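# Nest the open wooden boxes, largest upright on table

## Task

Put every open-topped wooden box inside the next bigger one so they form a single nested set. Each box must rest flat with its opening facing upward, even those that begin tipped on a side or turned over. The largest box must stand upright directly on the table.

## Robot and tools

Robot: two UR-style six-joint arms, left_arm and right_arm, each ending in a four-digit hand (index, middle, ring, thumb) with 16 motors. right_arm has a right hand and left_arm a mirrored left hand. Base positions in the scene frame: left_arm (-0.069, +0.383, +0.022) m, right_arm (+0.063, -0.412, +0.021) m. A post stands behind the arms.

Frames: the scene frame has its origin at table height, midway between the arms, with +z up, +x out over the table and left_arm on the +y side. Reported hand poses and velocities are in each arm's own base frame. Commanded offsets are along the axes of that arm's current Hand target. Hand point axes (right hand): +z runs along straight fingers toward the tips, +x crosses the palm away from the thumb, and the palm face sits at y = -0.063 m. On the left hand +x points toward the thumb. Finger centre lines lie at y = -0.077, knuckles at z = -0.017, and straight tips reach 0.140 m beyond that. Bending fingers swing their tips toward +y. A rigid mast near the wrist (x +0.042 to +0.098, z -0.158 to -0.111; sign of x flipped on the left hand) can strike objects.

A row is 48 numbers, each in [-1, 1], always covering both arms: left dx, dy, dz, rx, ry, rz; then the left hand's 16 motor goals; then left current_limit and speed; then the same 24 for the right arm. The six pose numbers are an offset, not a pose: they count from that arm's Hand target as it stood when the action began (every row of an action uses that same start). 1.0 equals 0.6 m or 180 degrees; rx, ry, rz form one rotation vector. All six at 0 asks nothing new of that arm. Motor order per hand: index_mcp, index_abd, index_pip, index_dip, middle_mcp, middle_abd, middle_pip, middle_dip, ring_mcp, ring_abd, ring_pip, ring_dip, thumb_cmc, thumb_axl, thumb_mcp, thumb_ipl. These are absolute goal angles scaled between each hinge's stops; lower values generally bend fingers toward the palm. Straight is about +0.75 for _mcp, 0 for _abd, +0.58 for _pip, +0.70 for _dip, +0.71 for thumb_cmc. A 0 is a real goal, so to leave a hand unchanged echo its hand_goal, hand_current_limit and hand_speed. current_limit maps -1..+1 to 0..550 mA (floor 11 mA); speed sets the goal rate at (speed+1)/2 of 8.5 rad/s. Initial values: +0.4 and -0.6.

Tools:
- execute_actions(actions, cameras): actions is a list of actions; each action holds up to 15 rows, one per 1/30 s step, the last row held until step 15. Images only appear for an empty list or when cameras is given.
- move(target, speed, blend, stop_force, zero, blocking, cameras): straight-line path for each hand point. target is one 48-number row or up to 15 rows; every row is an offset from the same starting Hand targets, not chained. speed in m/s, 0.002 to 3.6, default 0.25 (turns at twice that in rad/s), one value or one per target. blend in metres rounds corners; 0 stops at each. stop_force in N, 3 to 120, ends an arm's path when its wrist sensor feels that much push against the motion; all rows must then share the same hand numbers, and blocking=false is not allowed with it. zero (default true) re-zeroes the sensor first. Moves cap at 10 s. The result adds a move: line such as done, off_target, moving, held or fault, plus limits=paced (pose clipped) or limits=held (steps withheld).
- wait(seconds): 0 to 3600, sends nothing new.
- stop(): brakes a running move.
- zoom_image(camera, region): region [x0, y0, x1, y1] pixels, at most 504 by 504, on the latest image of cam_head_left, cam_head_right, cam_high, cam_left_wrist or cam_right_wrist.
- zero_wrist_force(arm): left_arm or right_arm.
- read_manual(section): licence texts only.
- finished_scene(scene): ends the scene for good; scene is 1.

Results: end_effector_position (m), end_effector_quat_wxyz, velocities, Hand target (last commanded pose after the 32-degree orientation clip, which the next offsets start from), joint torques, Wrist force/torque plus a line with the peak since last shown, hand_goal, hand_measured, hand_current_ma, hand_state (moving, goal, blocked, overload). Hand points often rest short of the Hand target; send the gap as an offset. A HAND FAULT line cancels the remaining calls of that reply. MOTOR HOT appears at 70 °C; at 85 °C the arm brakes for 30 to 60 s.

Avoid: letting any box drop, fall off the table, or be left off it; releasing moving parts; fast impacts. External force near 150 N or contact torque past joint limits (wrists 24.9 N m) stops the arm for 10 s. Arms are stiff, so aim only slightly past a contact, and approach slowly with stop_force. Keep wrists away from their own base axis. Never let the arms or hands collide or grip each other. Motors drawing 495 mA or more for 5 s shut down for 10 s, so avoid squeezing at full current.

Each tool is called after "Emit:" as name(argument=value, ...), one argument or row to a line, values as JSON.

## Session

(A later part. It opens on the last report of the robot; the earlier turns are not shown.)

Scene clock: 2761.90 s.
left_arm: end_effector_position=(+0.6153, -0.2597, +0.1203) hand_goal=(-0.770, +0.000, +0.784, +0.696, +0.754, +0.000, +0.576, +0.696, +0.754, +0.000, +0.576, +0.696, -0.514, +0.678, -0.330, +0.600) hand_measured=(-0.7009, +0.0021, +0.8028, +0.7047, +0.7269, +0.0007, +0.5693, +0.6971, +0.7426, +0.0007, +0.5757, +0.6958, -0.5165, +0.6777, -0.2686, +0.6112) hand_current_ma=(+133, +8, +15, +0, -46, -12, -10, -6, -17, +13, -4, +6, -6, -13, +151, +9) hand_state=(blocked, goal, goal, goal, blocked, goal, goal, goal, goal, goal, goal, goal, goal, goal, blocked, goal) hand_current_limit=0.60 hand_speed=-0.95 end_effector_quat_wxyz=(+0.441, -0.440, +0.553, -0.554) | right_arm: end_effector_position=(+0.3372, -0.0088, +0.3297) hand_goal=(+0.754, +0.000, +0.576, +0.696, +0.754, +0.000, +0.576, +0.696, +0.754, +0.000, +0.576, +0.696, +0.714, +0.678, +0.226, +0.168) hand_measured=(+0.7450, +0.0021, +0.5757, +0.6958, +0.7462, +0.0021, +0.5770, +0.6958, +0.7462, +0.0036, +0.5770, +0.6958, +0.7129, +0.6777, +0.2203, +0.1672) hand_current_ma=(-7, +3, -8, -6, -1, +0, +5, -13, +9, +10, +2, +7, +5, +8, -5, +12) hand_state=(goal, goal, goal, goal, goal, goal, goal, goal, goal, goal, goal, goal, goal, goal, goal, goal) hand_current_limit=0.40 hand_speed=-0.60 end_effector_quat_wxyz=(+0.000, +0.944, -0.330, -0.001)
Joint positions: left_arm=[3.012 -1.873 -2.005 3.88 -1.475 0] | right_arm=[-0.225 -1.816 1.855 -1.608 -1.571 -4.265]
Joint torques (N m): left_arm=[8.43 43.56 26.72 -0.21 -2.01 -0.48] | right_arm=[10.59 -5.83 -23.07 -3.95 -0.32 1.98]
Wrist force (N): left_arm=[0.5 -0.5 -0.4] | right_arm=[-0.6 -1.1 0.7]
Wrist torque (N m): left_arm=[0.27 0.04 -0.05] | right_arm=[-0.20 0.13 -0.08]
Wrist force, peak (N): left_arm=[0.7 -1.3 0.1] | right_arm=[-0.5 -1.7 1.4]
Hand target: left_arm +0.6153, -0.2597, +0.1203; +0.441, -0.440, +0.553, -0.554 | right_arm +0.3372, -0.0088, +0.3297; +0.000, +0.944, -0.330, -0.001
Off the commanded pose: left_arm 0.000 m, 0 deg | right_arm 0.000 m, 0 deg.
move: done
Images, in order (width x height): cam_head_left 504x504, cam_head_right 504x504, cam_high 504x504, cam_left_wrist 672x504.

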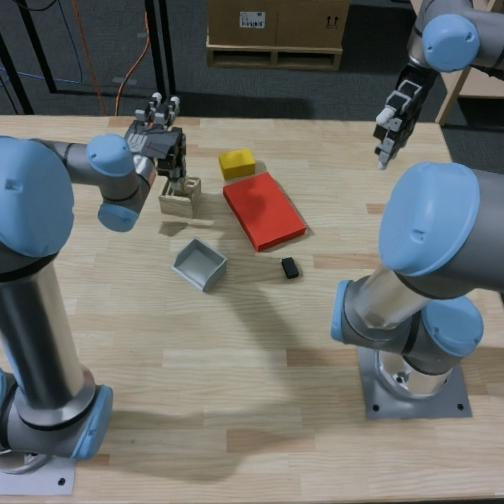

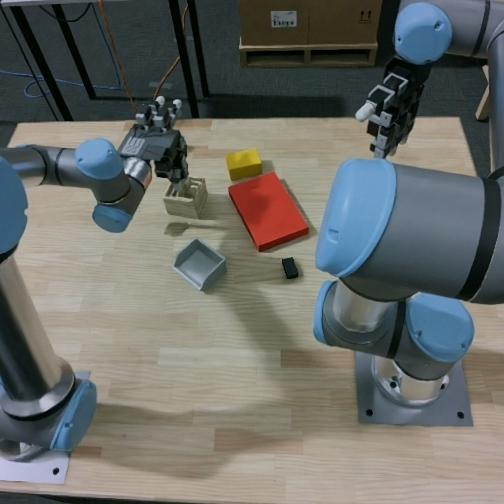

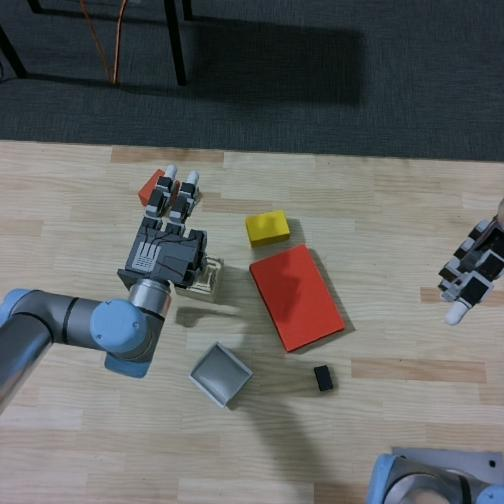

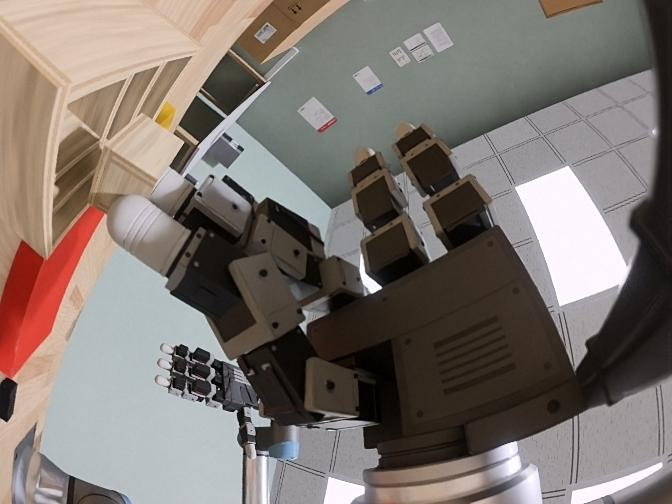

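Emit:
move(
  target=[0.0083,0,0.0075,0,0,0,-0.7700,0,0.7839,0.6957,0.754,0,0.576,0.6957,0.754,0,0.576,0.6957,-0.514,0.678,-0.3300,0.600,0.6,-0.95,0,0,0,0,0,0,0.754,0,0.576,0.696,0.754,0,0.576,0.696,0.754,0,0.576,0.696,0.714,0.678,0.226,0.168,0.4,-0.6],
  speed=0.03,
  stop_force=3,
  cameras=["cam_high","cam_head_right","cam_head_left","cam_left_wrist"],
)

Emit:
zoom_image(
  camera="cam_head_left",
  region=[165, 170, 205, 210],
)

Emit:
zoom_image(
  camera="cam_head_right",
  region=[170, 170, 210, 210],
)

Emit:
zoom_image(
  camera="cam_high",
  region=[185, 250, 225, 290],
)

Emit:
zoom_image(
  camera="cam_left_wrist",
  region=[30, 70, 150, 230],
)

Scene clock: 2784.47 s.
left_arm: end_effector_position=(+0.6185, -0.2656, +0.1203) hand_goal=(-0.770, +0.000, +0.784, +0.696, +0.754, +0.000, +0.576, +0.696, +0.754, +0.000, +0.576, +0.696, -0.514, +0.678, -0.330, +0.600) hand_measured=(-0.7009, +0.0021, +0.8028, +0.7034, +0.7269, +0.0007, +0.5693, +0.6983, +0.7426, +0.0007, +0.5757, +0.6958, -0.5153, +0.6777, -0.2696, +0.6112) hand_current_ma=(+130, +23, +27, +14, -43, -10, -1, +6, -4, +9, -4, -7, +0, -15, +150, +8) hand_state=(blocked, goal, goal, goal, blocked, goal, goal, goal, goal, goal, goal, goal, goal, goal, blocked, goal) hand_current_limit=0.60 hand_speed=-0.95 end_effector_quat_wxyz=(+0.441, -0.440, +0.553, -0.554) | right_arm: end_effector_position=(+0.3372, -0.0088, +0.3297) hand_goal=(+0.754, +0.000, +0.576, +0.696, +0.754, +0.000, +0.576, +0.696, +0.754, +0.000, +0.576, +0.696, +0.714, +0.678, +0.226, +0.168) hand_measured=(+0.7450, +0.0036, +0.5770, +0.6958, +0.7462, +0.0021, +0.5770, +0.6971, +0.7462, +0.0036, +0.5770, +0.6958, +0.7117, +0.6777, +0.2203, +0.1681) hand_current_ma=(+0, +5, -11, -13, -6, -4, +1, -9, +10, +5, +6, -2, -3, +10, +4, +12) hand_state=(goal, goal, goal, goal, goal, goal, goal, goal, goal, goal, goal, goal, goal, goal, goal, goal) hand_current_limit=0.40 hand_speed=-0.60 end_effector_quat_wxyz=(+0.000, +0.944, -0.330, -0.001)
Joint positions: left_arm=[2.999 -1.884 -1.989 3.875 -1.487 0] | right_arm=[-0.225 -1.816 1.855 -1.608 -1.571 -4.265]
Joint torques (N m): left_arm=[9.24 44.32 9.66 4.24 2.19 0.29] | right_arm=[10.38 -5.64 -22.99 -4.04 -0.33 2.08]
Wrist force (N): left_arm=[0.5 -0.4 0.1] | right_arm=[-0.3 -1.3 0.9]
Wrist torque (N m): left_arm=[0.22 0.05 -0.05] | right_arm=[-0.24 0.08 -0.06]
Wrist force, peak (N): left_arm=[1.1 -0.6 0.1] | right_arm=[-0.7 -1.7 0.8]
Hand target: left_arm +0.6185, -0.2656, +0.1203; +0.441, -0.440, +0.553, -0.554 | right_arm +0.3372, -0.0088, +0.3297; +0.000, +0.944, -0.330, -0.001
Off the commanded pose: left_arm 0.000 m, 0 deg | right_arm 0.000 m, 0 deg.
move: done
Images, in order (width x height): cam_head_left 504x504, cam_head_right 504x504, cam_high 504x504, cam_left_wrist 672x504.

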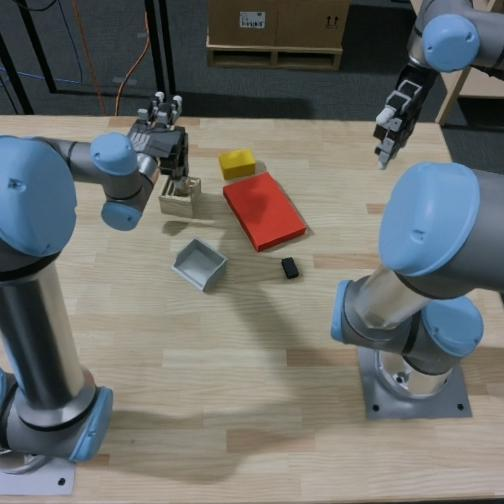

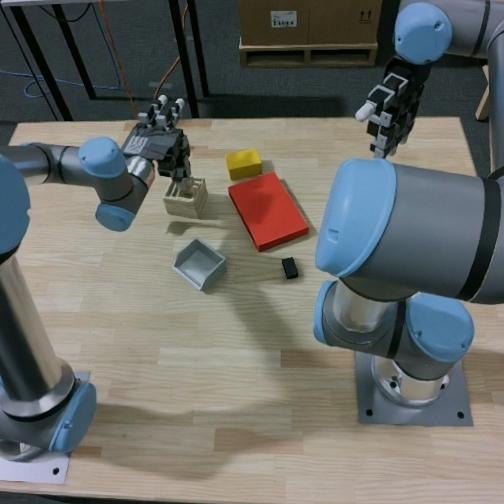

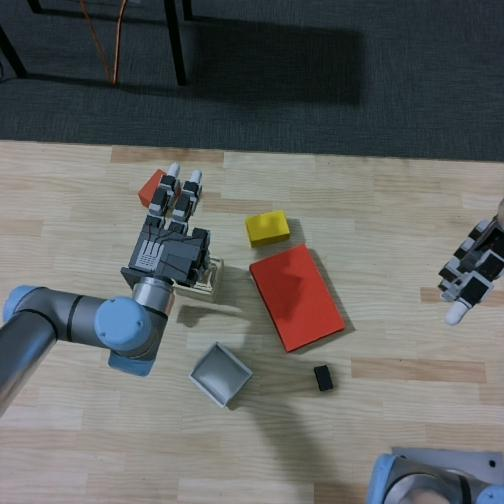

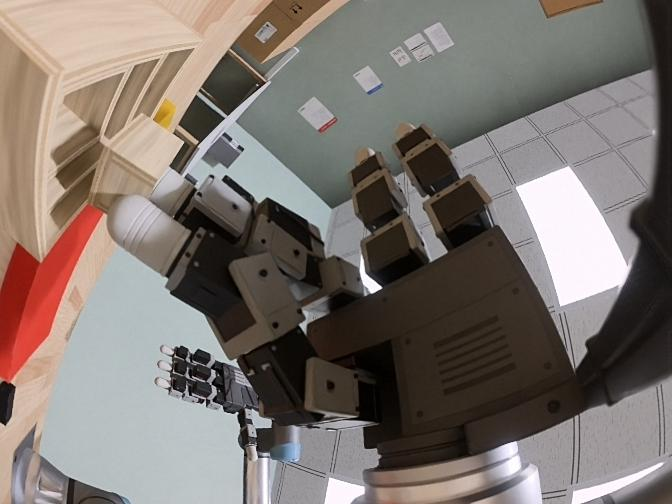

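Scaled by 12.600 from the camera's image (finer frame: 720x720).

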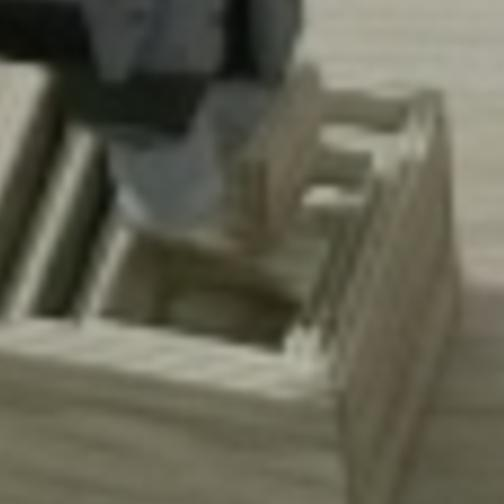

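Scaled by 12.600 from the camera's image (finer frame: 720x720).

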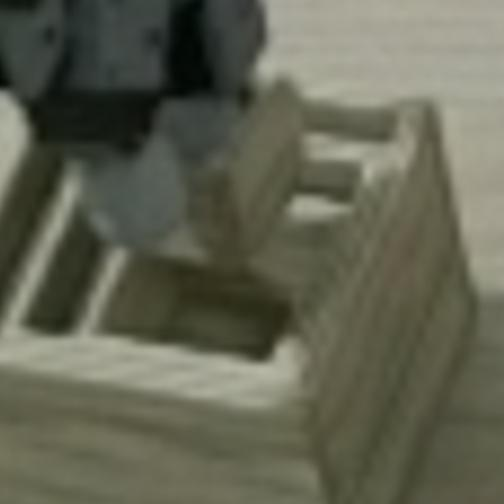

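Scaled by 12.600 from the camera's image (finer frame: 720x720).

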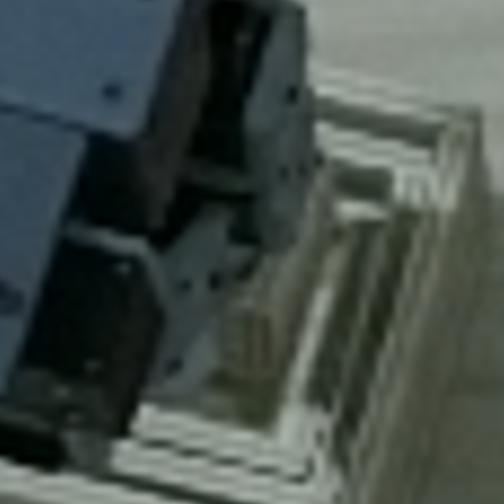

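Scaled by 3.150 from the camera's image (finer frame: 960x720).

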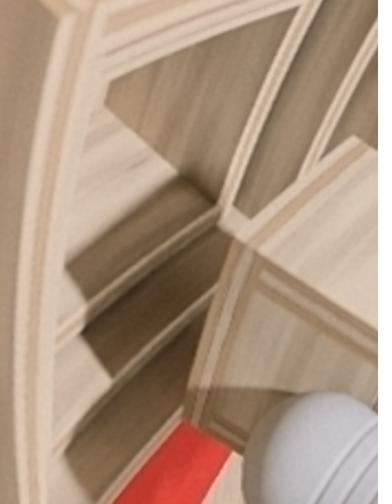

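Emit:
move(
  target=[0,0.0250,0,0,0,0,-0.7700,0,0.7839,0.6957,0.754,0,0.576,0.6957,0.754,0,0.576,0.6957,-0.514,0.678,-0.3300,0.600,0.6,-0.95,0,0,0,0,0,0,0.754,0,0.576,0.696,0.754,0,0.576,0.696,0.754,0,0.576,0.696,0.714,0.678,0.226,0.168,0.4,-0.6],
  speed=0.01,
  stop_force=3,
  cameras=["cam_high","cam_head_right","cam_head_left","cam_left_wrist"],
)

Emit:
zoom_image(
  camera="cam_head_left",
  region=[170, 175, 200, 205],
)

Emit:
zoom_image(
  camera="cam_head_right",
  region=[175, 175, 205, 205],
)

Emit:
zoom_image(
  camera="cam_high",
  region=[190, 260, 220, 290],
)

Emit:
zoom_image(
  camera="cam_left_wrist",
  region=[30, 70, 150, 230],
)

Scene clock: 2825.47 s.
left_arm: end_effector_position=(+0.6185, -0.2656, +0.1052) hand_goal=(-0.770, +0.000, +0.784, +0.696, +0.754, +0.000, +0.576, +0.696, +0.754, +0.000, +0.576, +0.696, -0.514, +0.678, -0.330, +0.600) hand_measured=(-0.7009, +0.0007, +0.8028, +0.7047, +0.7269, +0.0007, +0.5680, +0.6971, +0.7426, +0.0007, +0.5757, +0.6958, -0.5165, +0.6777, -0.2686, +0.6102) hand_current_ma=(+126, +9, +21, +13, -34, +1, -10, +1, +1, -12, -5, -9, -2, -16, +144, +12) hand_state=(blocked, goal, goal, goal, blocked, goal, goal, goal, goal, goal, goal, goal, goal, goal, blocked, goal) hand_current_limit=0.60 hand_speed=-0.95 end_effector_quat_wxyz=(+0.441, -0.440, +0.553, -0.554) | right_arm: end_effector_position=(+0.3372, -0.0088, +0.3297) hand_goal=(+0.754, +0.000, +0.576, +0.696, +0.754, +0.000, +0.576, +0.696, +0.754, +0.000, +0.576, +0.696, +0.714, +0.678, +0.226, +0.168) hand_measured=(+0.7462, +0.0036, +0.5770, +0.6958, +0.7462, +0.0007, +0.5770, +0.6958, +0.7462, +0.0036, +0.5770, +0.6971, +0.7117, +0.6767, +0.2203, +0.1681) hand_current_ma=(+1, +3, -9, -13, +6, -1, +0, -4, +0, +0, -2, +3, +3, +7, +6, +6) hand_state=(goal, goal, goal, goal, goal, goal, goal, goal, goal, goal, goal, goal, goal, goal, goal, goal) hand_current_limit=0.40 hand_speed=-0.60 end_effector_quat_wxyz=(+0.000, +0.944, -0.330, -0.001)
Joint positions: left_arm=[2.999 -1.911 -2.003 3.915 -1.487 0] | right_arm=[-0.225 -1.816 1.855 -1.608 -1.571 -4.265]
Joint torques (N m): left_arm=[8.65 43.93 20.89 -0.26 1.95 2.17] | right_arm=[10.17 -5.37 -23.08 -4.09 -0.31 2.04]
Wrist force (N): left_arm=[0.5 -0.4 0.0] | right_arm=[-0.4 -1.5 1.0]
Wrist torque (N m): left_arm=[0.26 0.04 -0.05] | right_arm=[-0.28 0.09 -0.07]
Wrist force, peak (N): left_arm=[0.9 -0.9 0.1] | right_arm=[-0.7 -1.6 1.0]
Hand target: left_arm +0.6186, -0.2656, +0.1053; +0.441, -0.440, +0.553, -0.554 | right_arm +0.3372, -0.0088, +0.3297; +0.000, +0.944, -0.330, -0.001
Off the commanded pose: left_arm 0.000 m, 0 deg | right_arm 0.000 m, 0 deg.
move: done
Images, in order (width x height): cam_head_left 504x504, cam_head_right 504x504, cam_high 504x504, cam_left_wrist 672x504.

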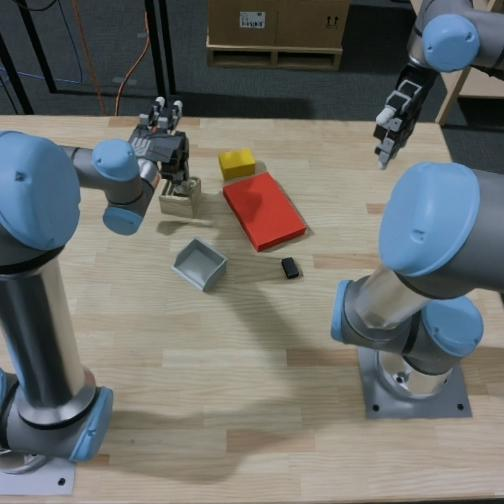

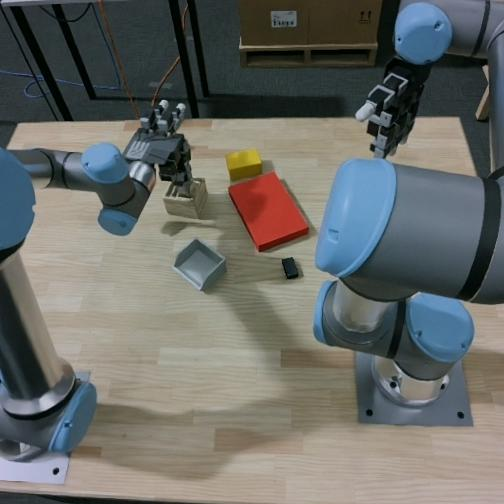

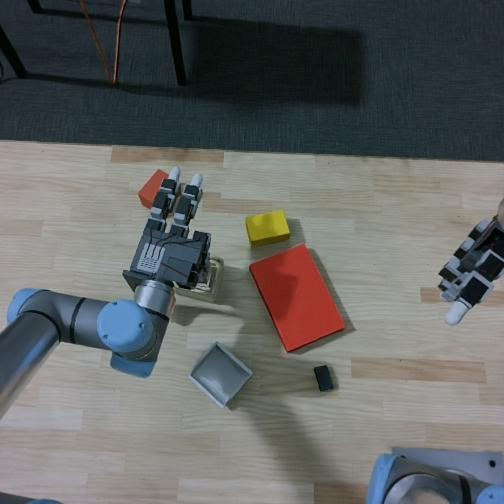

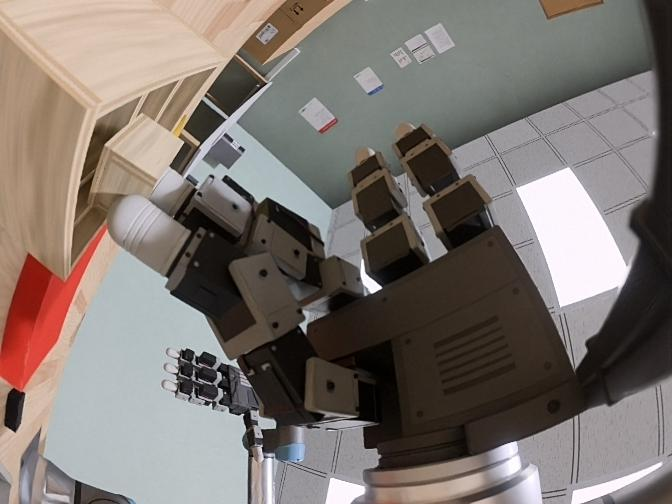

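Scaled by 16.800 from the camera's image (finer frame: 720x720).

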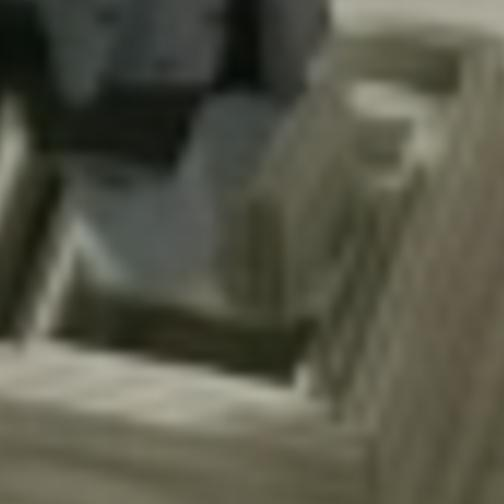

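Scaled by 16.800 from the camera's image (finer frame: 720x720).

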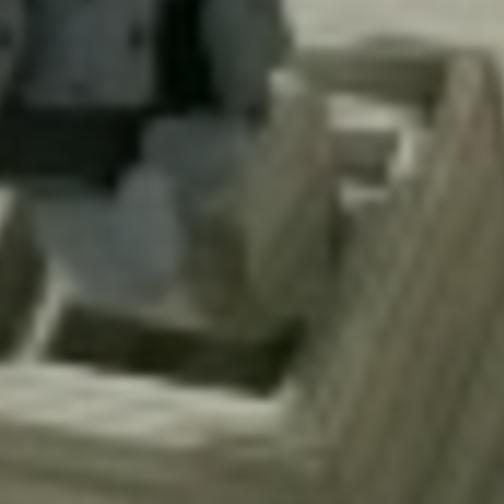

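Scaled by 16.800 from the camera's image (finer frame: 720x720).

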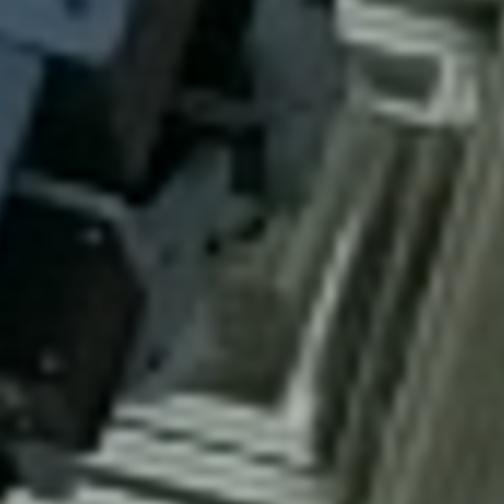

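Scaled by 3.150 from the camera's image (finer frame: 960x720).

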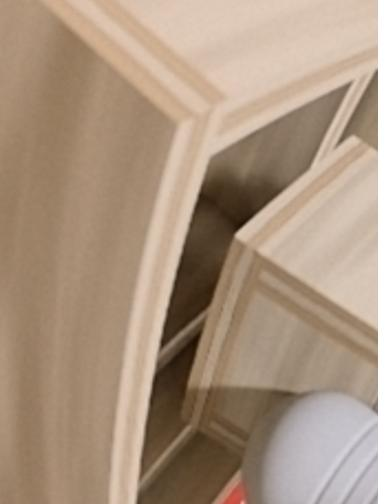

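Emit:
execute_actions(
  actions=[],
  cameras=["cam_head_left","cam_head_right","cam_high","cam_left_wrist"],
)

Emit:
zoom_image(
  camera="cam_head_left",
  region=[170, 175, 200, 205],
)

Emit:
zoom_image(
  camera="cam_head_right",
  region=[175, 175, 205, 205],
)

Scene clock: 2840.97 s.
left_arm: end_effector_position=(+0.6186, -0.2656, +0.1053) hand_goal=(-0.770, +0.000, +0.784, +0.696, +0.754, +0.000, +0.576, +0.696, +0.754, +0.000, +0.576, +0.696, -0.514, +0.678, -0.330, +0.600) hand_measured=(-0.7021, +0.0007, +0.8028, +0.7034, +0.7269, +0.0021, +0.5680, +0.6971, +0.7426, +0.0007, +0.5757, +0.6958, -0.5165, +0.6767, -0.2696, +0.6102) hand_current_ma=(+123, +13, +29, +18, -51, -3, +0, +3, -4, +15, -2, -10, +1, +1, +164, +15) hand_state=(blocked, goal, goal, goal, blocked, goal, goal, goal, goal, goal, goal, goal, goal, goal, blocked, goal) hand_current_limit=0.60 hand_speed=-0.95 end_effector_quat_wxyz=(+0.441, -0.440, +0.553, -0.554) | right_arm: end_effector_position=(+0.3372, -0.0088, +0.3297) hand_goal=(+0.754, +0.000, +0.576, +0.696, +0.754, +0.000, +0.576, +0.696, +0.754, +0.000, +0.576, +0.696, +0.714, +0.678, +0.226, +0.168) hand_measured=(+0.7462, +0.0021, +0.5757, +0.6958, +0.7462, +0.0021, +0.5770, +0.6958, +0.7462, +0.0036, +0.5770, +0.6971, +0.7104, +0.6777, +0.2203, +0.1681) hand_current_ma=(+3, -3, +4, -6, +2, -3, +3, -5, +8, +1, +5, +4, +6, +5, +2, +17) hand_state=(goal, goal, goal, goal, goal, goal, goal, goal, goal, goal, goal, goal, goal, goal, goal, goal) hand_current_limit=0.40 hand_speed=-0.60 end_effector_quat_wxyz=(+0.000, +0.944, -0.330, -0.001)
Joint positions: left_arm=[2.999 -1.911 -2.003 3.915 -1.487 0] | right_arm=[-0.225 -1.816 1.855 -1.608 -1.571 -4.265]
Joint velocities: within noise
Joint torques (N m): left_arm=[8.74 44.65 24.25 -0.31 1.72 1.61] | right_arm=[10.81 -5.76 -23.38 -4.1 -0.33 2.12]
Motor temperatures (°C): left_arm=[25 27 25 32 28 26] | right_arm=[23 23 24 40 34 30]
Wrist force (N): left_arm=[0.7 -0.3 -0.1] | right_arm=[-0.7 -1.2 0.8]
Wrist torque (N m): left_arm=[0.26 0.01 -0.03] | right_arm=[-0.21 0.13 -0.09]
Wrist force, peak (N): left_arm=[1.0 -0.7 0.2] | right_arm=[-0.6 -1.5 1.2]
Hand target: left_arm +0.6186, -0.2656, +0.1053; +0.441, -0.440, +0.553, -0.554 | right_arm +0.3372, -0.0088, +0.3297; +0.000, +0.944, -0.330, -0.001
Off the commanded pose: left_arm 0.000 m, 0 deg | right_arm 0.000 m, 0 deg.
Images, in order (width x height): cam_head_left 504x504, cam_head_right 504x504, cam_high 504x504, cam_left_wrist 672x504.

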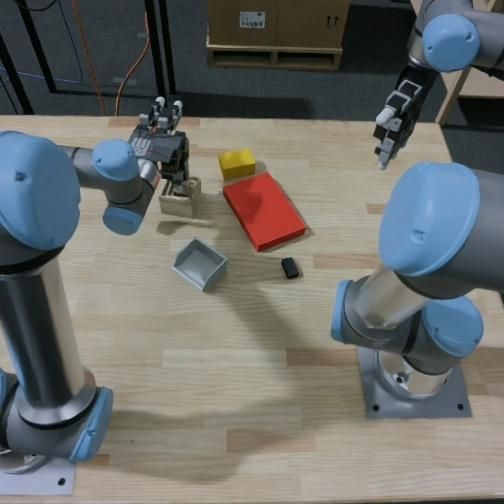

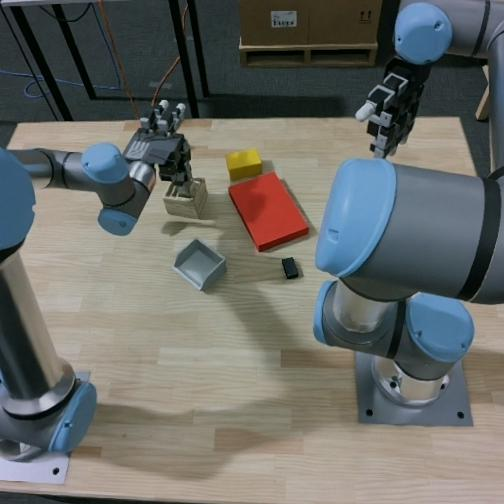

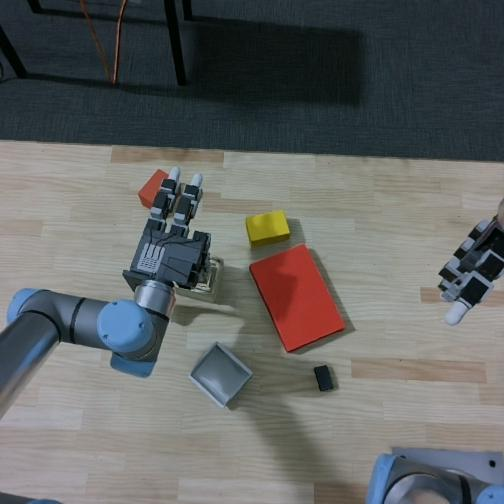

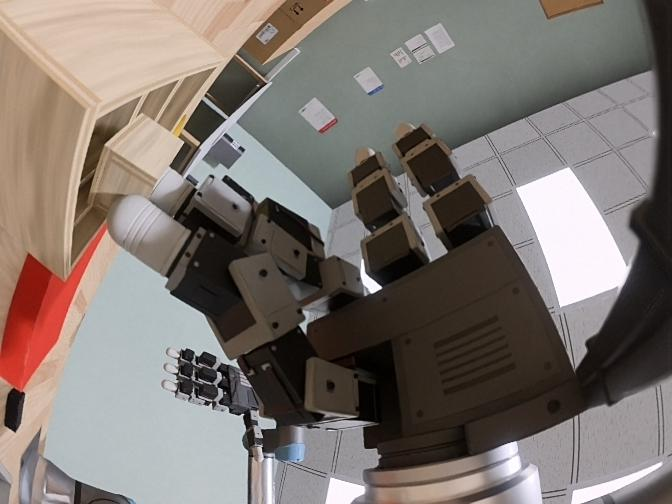

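Scaled by 16.800 from the camera's image (finer frame: 720x720).

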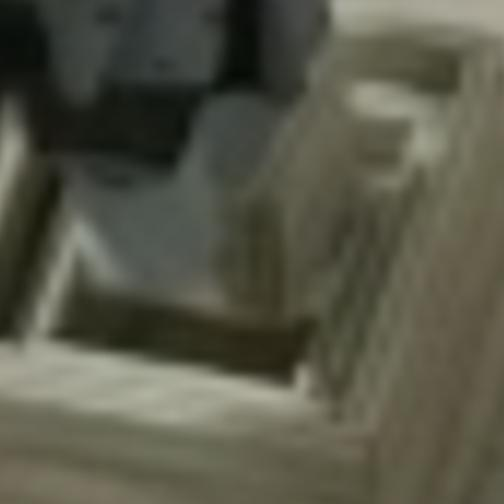

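Scaled by 16.800 from the camera's image (finer frame: 720x720).

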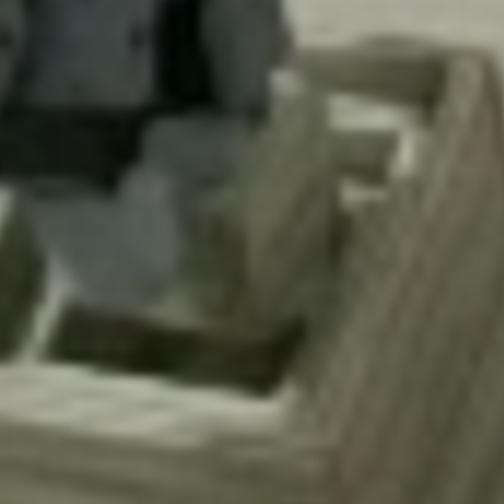

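Emit:
zoom_image(
  camera="cam_high",
  region=[185, 250, 235, 300],
)

Emit:
zoom_image(
  camera="cam_left_wrist",
  region=[60, 60, 240, 240],
)

Emit:
zoom_image(
  camera="cam_head_left",
  region=[155, 165, 205, 215],
)

Scaled by 10.080 from the camera's image (finer frame: 720x720).

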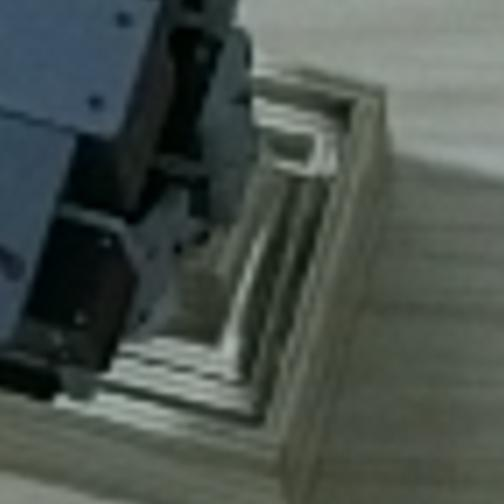

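Scaled by 2.800 from the camera's image (finer frame: 960x720).

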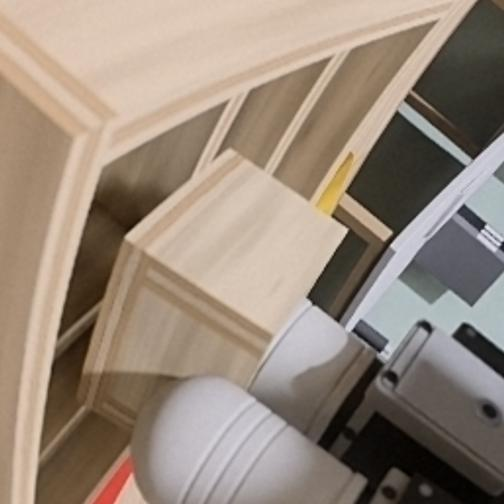

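Scaled by 10.080 from the camera's image (finer frame: 720x720).

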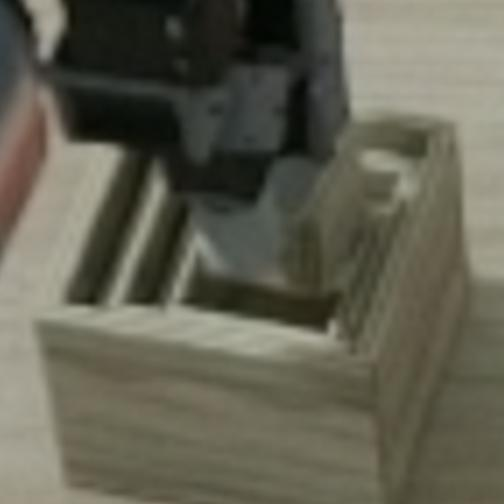

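Emit:
move(
  target=[0,0.0215,0,0,0,0,-0.7700,0,0.7839,0.6957,0.754,0,0.576,0.6957,0.754,0,0.576,0.6957,-0.514,0.678,-0.3300,0.600,0.6,-0.95,0,0,0,0,0,0,0.754,0,0.576,0.696,0.754,0,0.576,0.696,0.754,0,0.576,0.696,0.714,0.678,0.226,0.168,0.4,-0.6],
  speed=0.005,
  stop_force=3,
  cameras=["cam_head_left","cam_head_right","cam_high","cam_left_wrist"],
)

Emit:
zoom_image(
  camera="cam_head_left",
  region=[155, 165, 205, 215],
)

Emit:
zoom_image(
  camera="cam_high",
  region=[185, 250, 235, 300],
)

Emit:
zoom_image(
  camera="cam_left_wrist",
  region=[60, 60, 240, 240],
)

Scene clock: 2871.50 s.
left_arm: end_effector_position=(+0.6186, -0.2656, +0.0923) hand_goal=(-0.770, +0.000, +0.784, +0.696, +0.754, +0.000, +0.576, +0.696, +0.754, +0.000, +0.576, +0.696, -0.514, +0.678, -0.330, +0.600) hand_measured=(-0.7021, +0.0007, +0.8028, +0.7047, +0.7269, +0.0021, +0.5693, +0.6971, +0.7414, +0.0007, +0.5757, +0.6958, -0.5165, +0.6777, -0.2686, +0.6140) hand_current_ma=(+134, -4, +28, +0, -45, +3, -12, -5, -11, +15, -15, -7, -3, -4, +153, +14) hand_state=(blocked, goal, goal, goal, blocked, goal, goal, goal, goal, goal, goal, goal, goal, goal, blocked, goal) hand_current_limit=0.60 hand_speed=-0.95 end_effector_quat_wxyz=(+0.441, -0.440, +0.553, -0.554) | right_arm: end_effector_position=(+0.3372, -0.0088, +0.3297) hand_goal=(+0.754, +0.000, +0.576, +0.696, +0.754, +0.000, +0.576, +0.696, +0.754, +0.000, +0.576, +0.696, +0.714, +0.678, +0.226, +0.168) hand_measured=(+0.7462, +0.0036, +0.5770, +0.6958, +0.7462, +0.0021, +0.5770, +0.6958, +0.7462, +0.0051, +0.5770, +0.6958, +0.7117, +0.6777, +0.2193, +0.1681) hand_current_ma=(-9, -3, -10, -10, +0, -5, -3, -10, +7, +7, +7, +1, -2, +14, +9, -4) hand_state=(goal, goal, goal, goal, goal, goal, goal, goal, goal, goal, goal, goal, goal, goal, goal, goal) hand_current_limit=0.40 hand_speed=-0.60 end_effector_quat_wxyz=(+0.000, +0.944, -0.330, -0.001)
Joint positions: left_arm=[2.999 -1.935 -2.013 3.949 -1.487 0] | right_arm=[-0.225 -1.816 1.855 -1.608 -1.571 -4.265]
Joint torques (N m): left_arm=[4.63 35.53 15.01 -0.33 0.97 0.84] | right_arm=[10.5 -5.87 -22.93 -3.92 -0.35 1.96]
Wrist force (N): left_arm=[0.6 -1.6 -0.5] | right_arm=[-0.7 -1.1 0.9]
Wrist torque (N m): left_arm=[0.16 0.02 -0.04] | right_arm=[-0.21 0.13 -0.08]
Wrist force, peak (N): left_arm=[0.4 -1.8 -0.4] | right_arm=[-0.6 -1.5 1.1]
Hand target: left_arm +0.6186, -0.2656, +0.0924; +0.441, -0.440, +0.553, -0.554 | right_arm +0.3372, -0.0088, +0.3297; +0.000, +0.944, -0.330, -0.001
Off the commanded pose: left_arm 0.000 m, 0 deg | right_arm 0.000 m, 0 deg.
move: done

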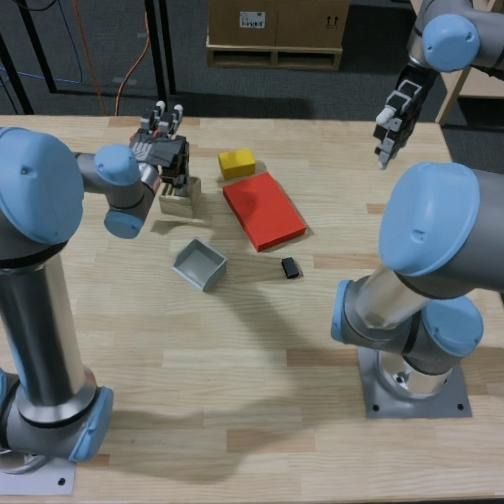

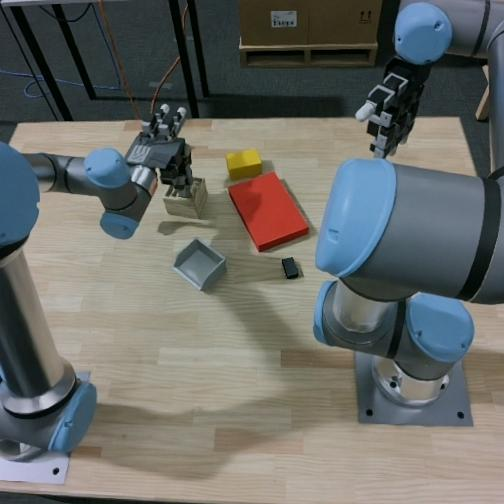

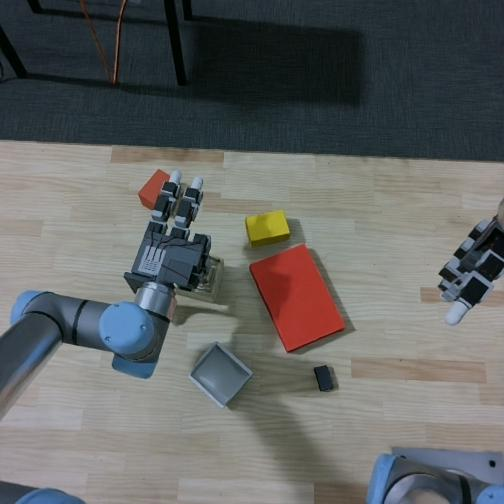

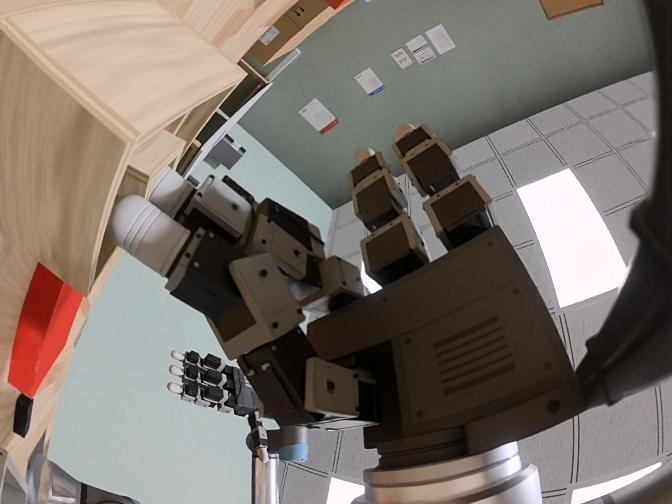

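Scaled by 10.080 from the camera's image (finer frame: 720x720).

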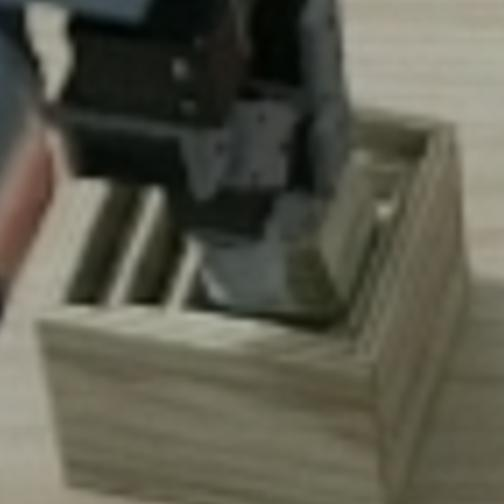

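Scaled by 10.080 from the camera's image (finer frame: 720x720).

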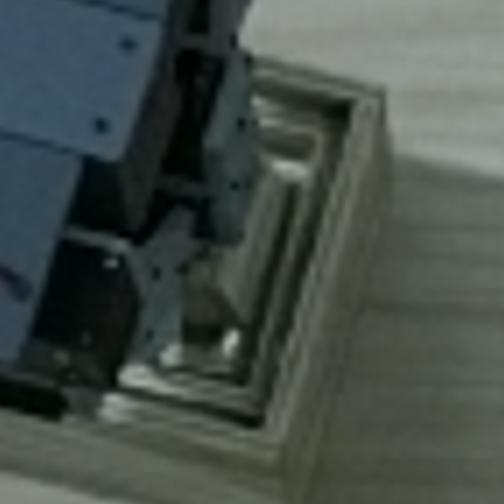

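Scaled by 2.800 from the camera's image (finer frame: 960x720).

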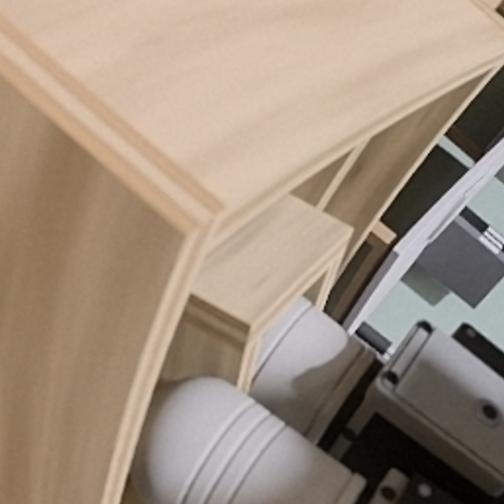

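Emit:
zoom_image(
  camera="cam_head_left",
  region=[170, 175, 200, 205],
)

Emit:
zoom_image(
  camera="cam_head_right",
  region=[175, 175, 205, 205],
)

Emit:
zoom_image(
  camera="cam_high",
  region=[195, 260, 225, 290],
)

Scaled by 16.800 from the camera's image (finer frame: 720x720).

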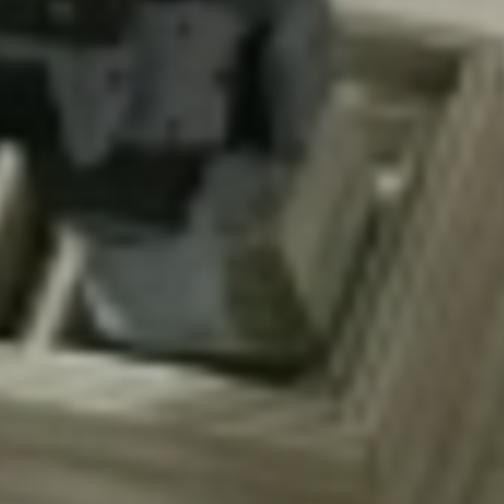

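Scaled by 16.800 from the camera's image (finer frame: 720x720).

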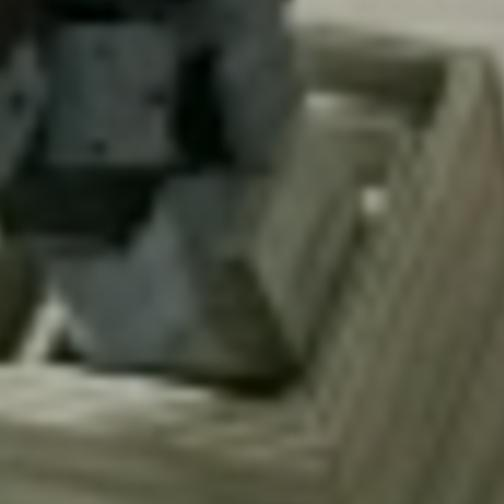

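Scaled by 16.800 from the camera's image (finer frame: 720x720).

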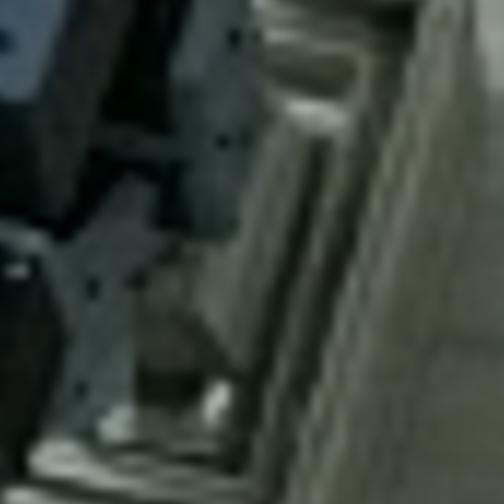

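Emit:
move(
  target=[
    [0,-0.0013,0,0,0,0,-0.7700,0,0.7839,0.6957,0.754,0,0.576,0.6957,0.754,0,0.576,0.6957,-0.514,0.678,-0.3300,0.600,0.6,-0.95,0,0,0,0,0,0,0.754,0,0.576,0.696,0.754,0,0.576,0.696,0.754,0,0.576,0.696,0.714,0.678,0.226,0.168,0.4,-0.6],
  ],
  speed=0.005,
)

Emit:
move(
  target=[
    [0,0,-0.0133,0,0,0,-0.7700,0,0.7839,0.6957,0.754,0,0.576,0.6957,0.754,0,0.576,0.6957,-0.514,0.678,-0.3300,0.600,0.6,-0.95,0,0,0,0,0,0,0.754,0,0.576,0.696,0.754,0,0.576,0.696,0.754,0,0.576,0.696,0.714,0.678,0.226,0.168,0.4,-0.6],
  ],
  speed=0.004,
  stop_force=3,
  cameras=["cam_head_left","cam_head_right","cam_high","cam_left_wrist"],
)

Emit:
zoom_image(
  camera="cam_head_left",
  region=[170, 175, 200, 205],
)

Emit:
zoom_image(
  camera="cam_high",
  region=[195, 260, 225, 290],
)

Scene clock: 2893.73 s.
left_arm: end_effector_position=(+0.6186, -0.2656, +0.0932) hand_goal=(-0.770, +0.000, +0.784, +0.696, +0.754, +0.000, +0.576, +0.696, +0.754, +0.000, +0.576, +0.696, -0.514, +0.678, -0.330, +0.600) hand_measured=(-0.7021, +0.0007, +0.8028, +0.7047, +0.7269, +0.0007, +0.5693, +0.6971, +0.7426, +0.0007, +0.5757, +0.6958, -0.5165, +0.6777, -0.2686, +0.6131) hand_current_ma=(+117, +3, +17, +7, -59, +0, +1, -5, +1, +11, -15, +3, -9, -13, +157, +24) hand_state=(blocked, goal, goal, goal, blocked, goal, goal, goal, goal, goal, goal, goal, goal, goal, blocked, goal) hand_current_limit=0.60 hand_speed=-0.95 end_effector_quat_wxyz=(+0.441, -0.440, +0.553, -0.554) | right_arm: end_effector_position=(+0.3372, -0.0088, +0.3297) hand_goal=(+0.754, +0.000, +0.576, +0.696, +0.754, +0.000, +0.576, +0.696, +0.754, +0.000, +0.576, +0.696, +0.714, +0.678, +0.226, +0.168) hand_measured=(+0.7462, +0.0036, +0.5757, +0.6971, +0.7462, +0.0021, +0.5770, +0.6958, +0.7462, +0.0036, +0.5757, +0.6958, +0.7117, +0.6777, +0.2203, +0.1681) hand_current_ma=(-9, +6, -4, -5, -5, +4, -4, -11, +10, +7, +1, -11, +6, -2, +4, +6) hand_state=(goal, goal, goal, goal, goal, goal, goal, goal, goal, goal, goal, goal, goal, goal, goal, goal) hand_current_limit=0.40 hand_speed=-0.60 end_effector_quat_wxyz=(+0.000, +0.944, -0.330, -0.001)
Joint positions: left_arm=[2.999 -1.933 -2.012 3.947 -1.487 0] | right_arm=[-0.225 -1.816 1.855 -1.608 -1.571 -4.265]
Joint torques (N m): left_arm=[2.73 36.56 22.39 2.27 0.91 0.31] | right_arm=[10.72 -5.52 -23.3 -4.05 -0.27 1.85]
Wrist force (N): left_arm=[0.2 -0.4 -0.2] | right_arm=[-0.5 -1.2 1.1]
Wrist torque (N m): left_arm=[0.27 0.07 -0.07] | right_arm=[-0.24 0.09 -0.07]
Wrist force, peak (N): left_arm=[0.8 -1.8 -0.6] | right_arm=[-0.6 -1.5 1.3]
Hand target: left_arm +0.6186, -0.2656, +0.0932; +0.441, -0.440, +0.553, -0.554 | right_arm +0.3372, -0.0088, +0.3297; +0.000, +0.944, -0.330, -0.001
Off the commanded pose: left_arm 0.000 m, 0 deg | right_arm 0.000 m, 0 deg.
move: done

Scene clock: 2896.30 s.
left_arm: end_effector_position=(+0.6108, -0.2638, +0.0932) hand_goal=(-0.770, +0.000, +0.784, +0.696, +0.754, +0.000, +0.576, +0.696, +0.754, +0.000, +0.576, +0.696, -0.514, +0.678, -0.330, +0.600) hand_measured=(-0.7009, +0.0021, +0.8041, +0.7047, +0.7269, +0.0007, +0.5680, +0.6971, +0.7426, +0.0007, +0.5757, +0.6958, -0.5165, +0.6767, -0.2706, +0.6131) hand_current_ma=(+131, +18, +30, +20, -57, -4, -5, -8, -18, +6, -8, +9, +8, -18, +152, +33) hand_state=(blocked, goal, blocked, goal, blocked, goal, goal, goal, goal, goal, goal, goal, goal, goal, blocked, goal) hand_current_limit=0.60 hand_speed=-0.95 end_effector_quat_wxyz=(+0.441, -0.440, +0.553, -0.554) | right_arm: end_effector_position=(+0.3372, -0.0088, +0.3297) hand_goal=(+0.754, +0.000, +0.576, +0.696, +0.754, +0.000, +0.576, +0.696, +0.754, +0.000, +0.576, +0.696, +0.714, +0.678, +0.226, +0.168) hand_measured=(+0.7462, +0.0036, +0.5770, +0.6971, +0.7462, +0.0021, +0.5770, +0.6958, +0.7462, +0.0051, +0.5757, +0.6958, +0.7117, +0.6767, +0.2193, +0.1681) hand_current_ma=(+2, +2, -13, -5, +7, +5, +7, -5, +7, +1, +5, +6, +4, +12, +10, +5) hand_state=(goal, goal, goal, goal, goal, goal, goal, goal, goal, goal, goal, goal, goal, goal, goal, goal) hand_current_limit=0.40 hand_speed=-0.60 end_effector_quat_wxyz=(+0.000, +0.944, -0.330, -0.001)
Joint positions: left_arm=[3.001 -1.918 -2.035 3.955 -1.486 0] | right_arm=[-0.225 -1.816 1.855 -1.608 -1.571 -4.265]
Joint torques (N m): left_arm=[8.57 32.29 21.95 2.43 1.83 -0.52] | right_arm=[10.4 -6.03 -23.26 -4.03 -0.3 1.98]
Wrist force (N): left_arm=[0.5 -0.5 0.7] | right_arm=[-0.6 -1.5 1.0]
Wrist torque (N m): left_arm=[0.23 0.04 -0.03] | right_arm=[-0.26 0.11 -0.08]
Wrist force, peak (N): left_arm=[0.8 -1.1 0.4] | right_arm=[-0.7 -1.5 1.1]
Hand target: left_arm +0.6108, -0.2638, +0.0932; +0.441, -0.440, +0.553, -0.554 | right_arm +0.3372, -0.0088, +0.3297; +0.000, +0.944, -0.330, -0.001
Off the commanded pose: left_arm 0.000 m, 0 deg | right_arm 0.000 m, 0 deg.
move: done

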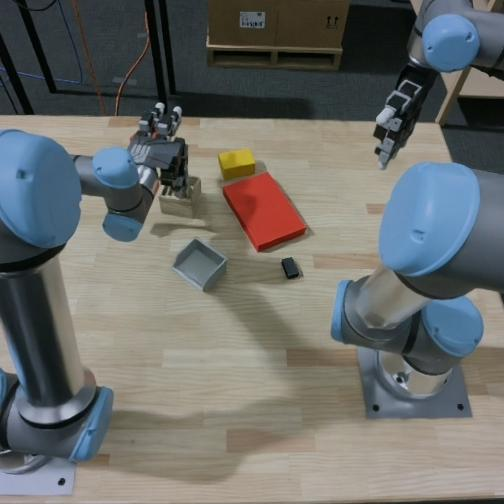

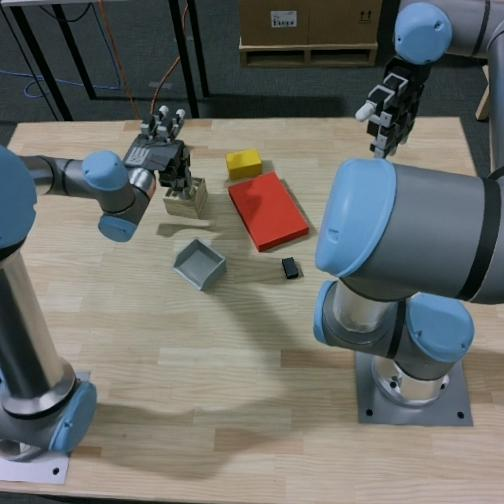

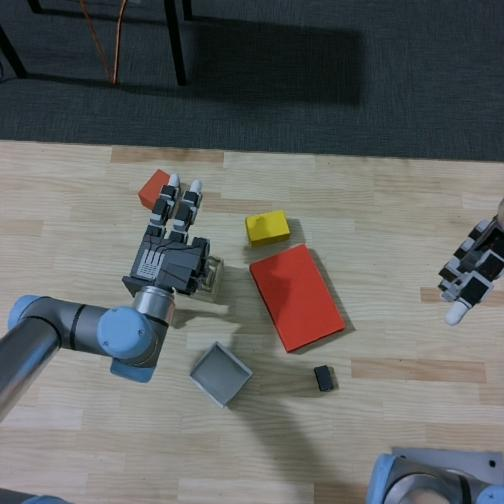

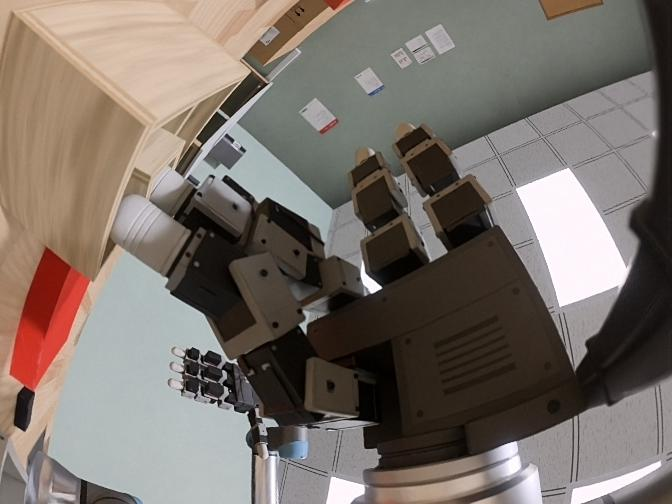

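Scaled by 16.800 from the camera's image (finer frame: 720x720).

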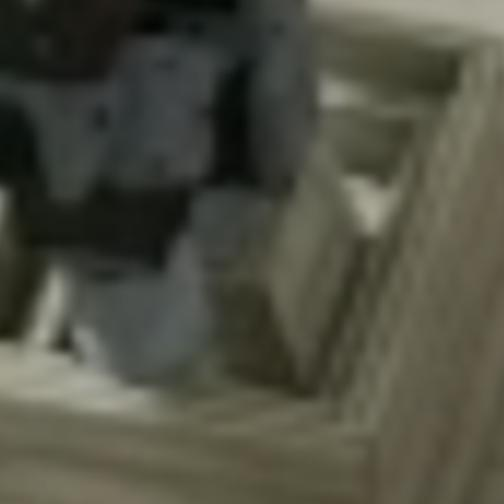

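Scaled by 16.800 from the camera's image (finer frame: 720x720).

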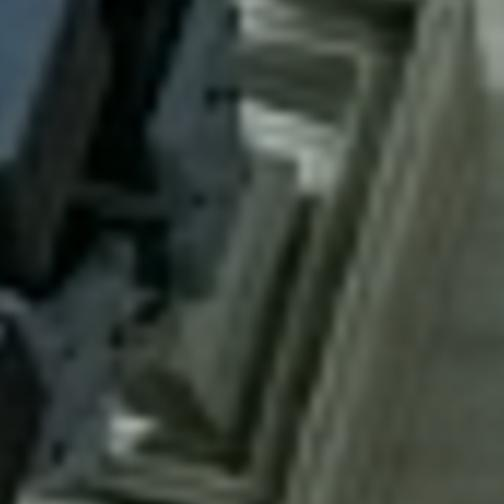

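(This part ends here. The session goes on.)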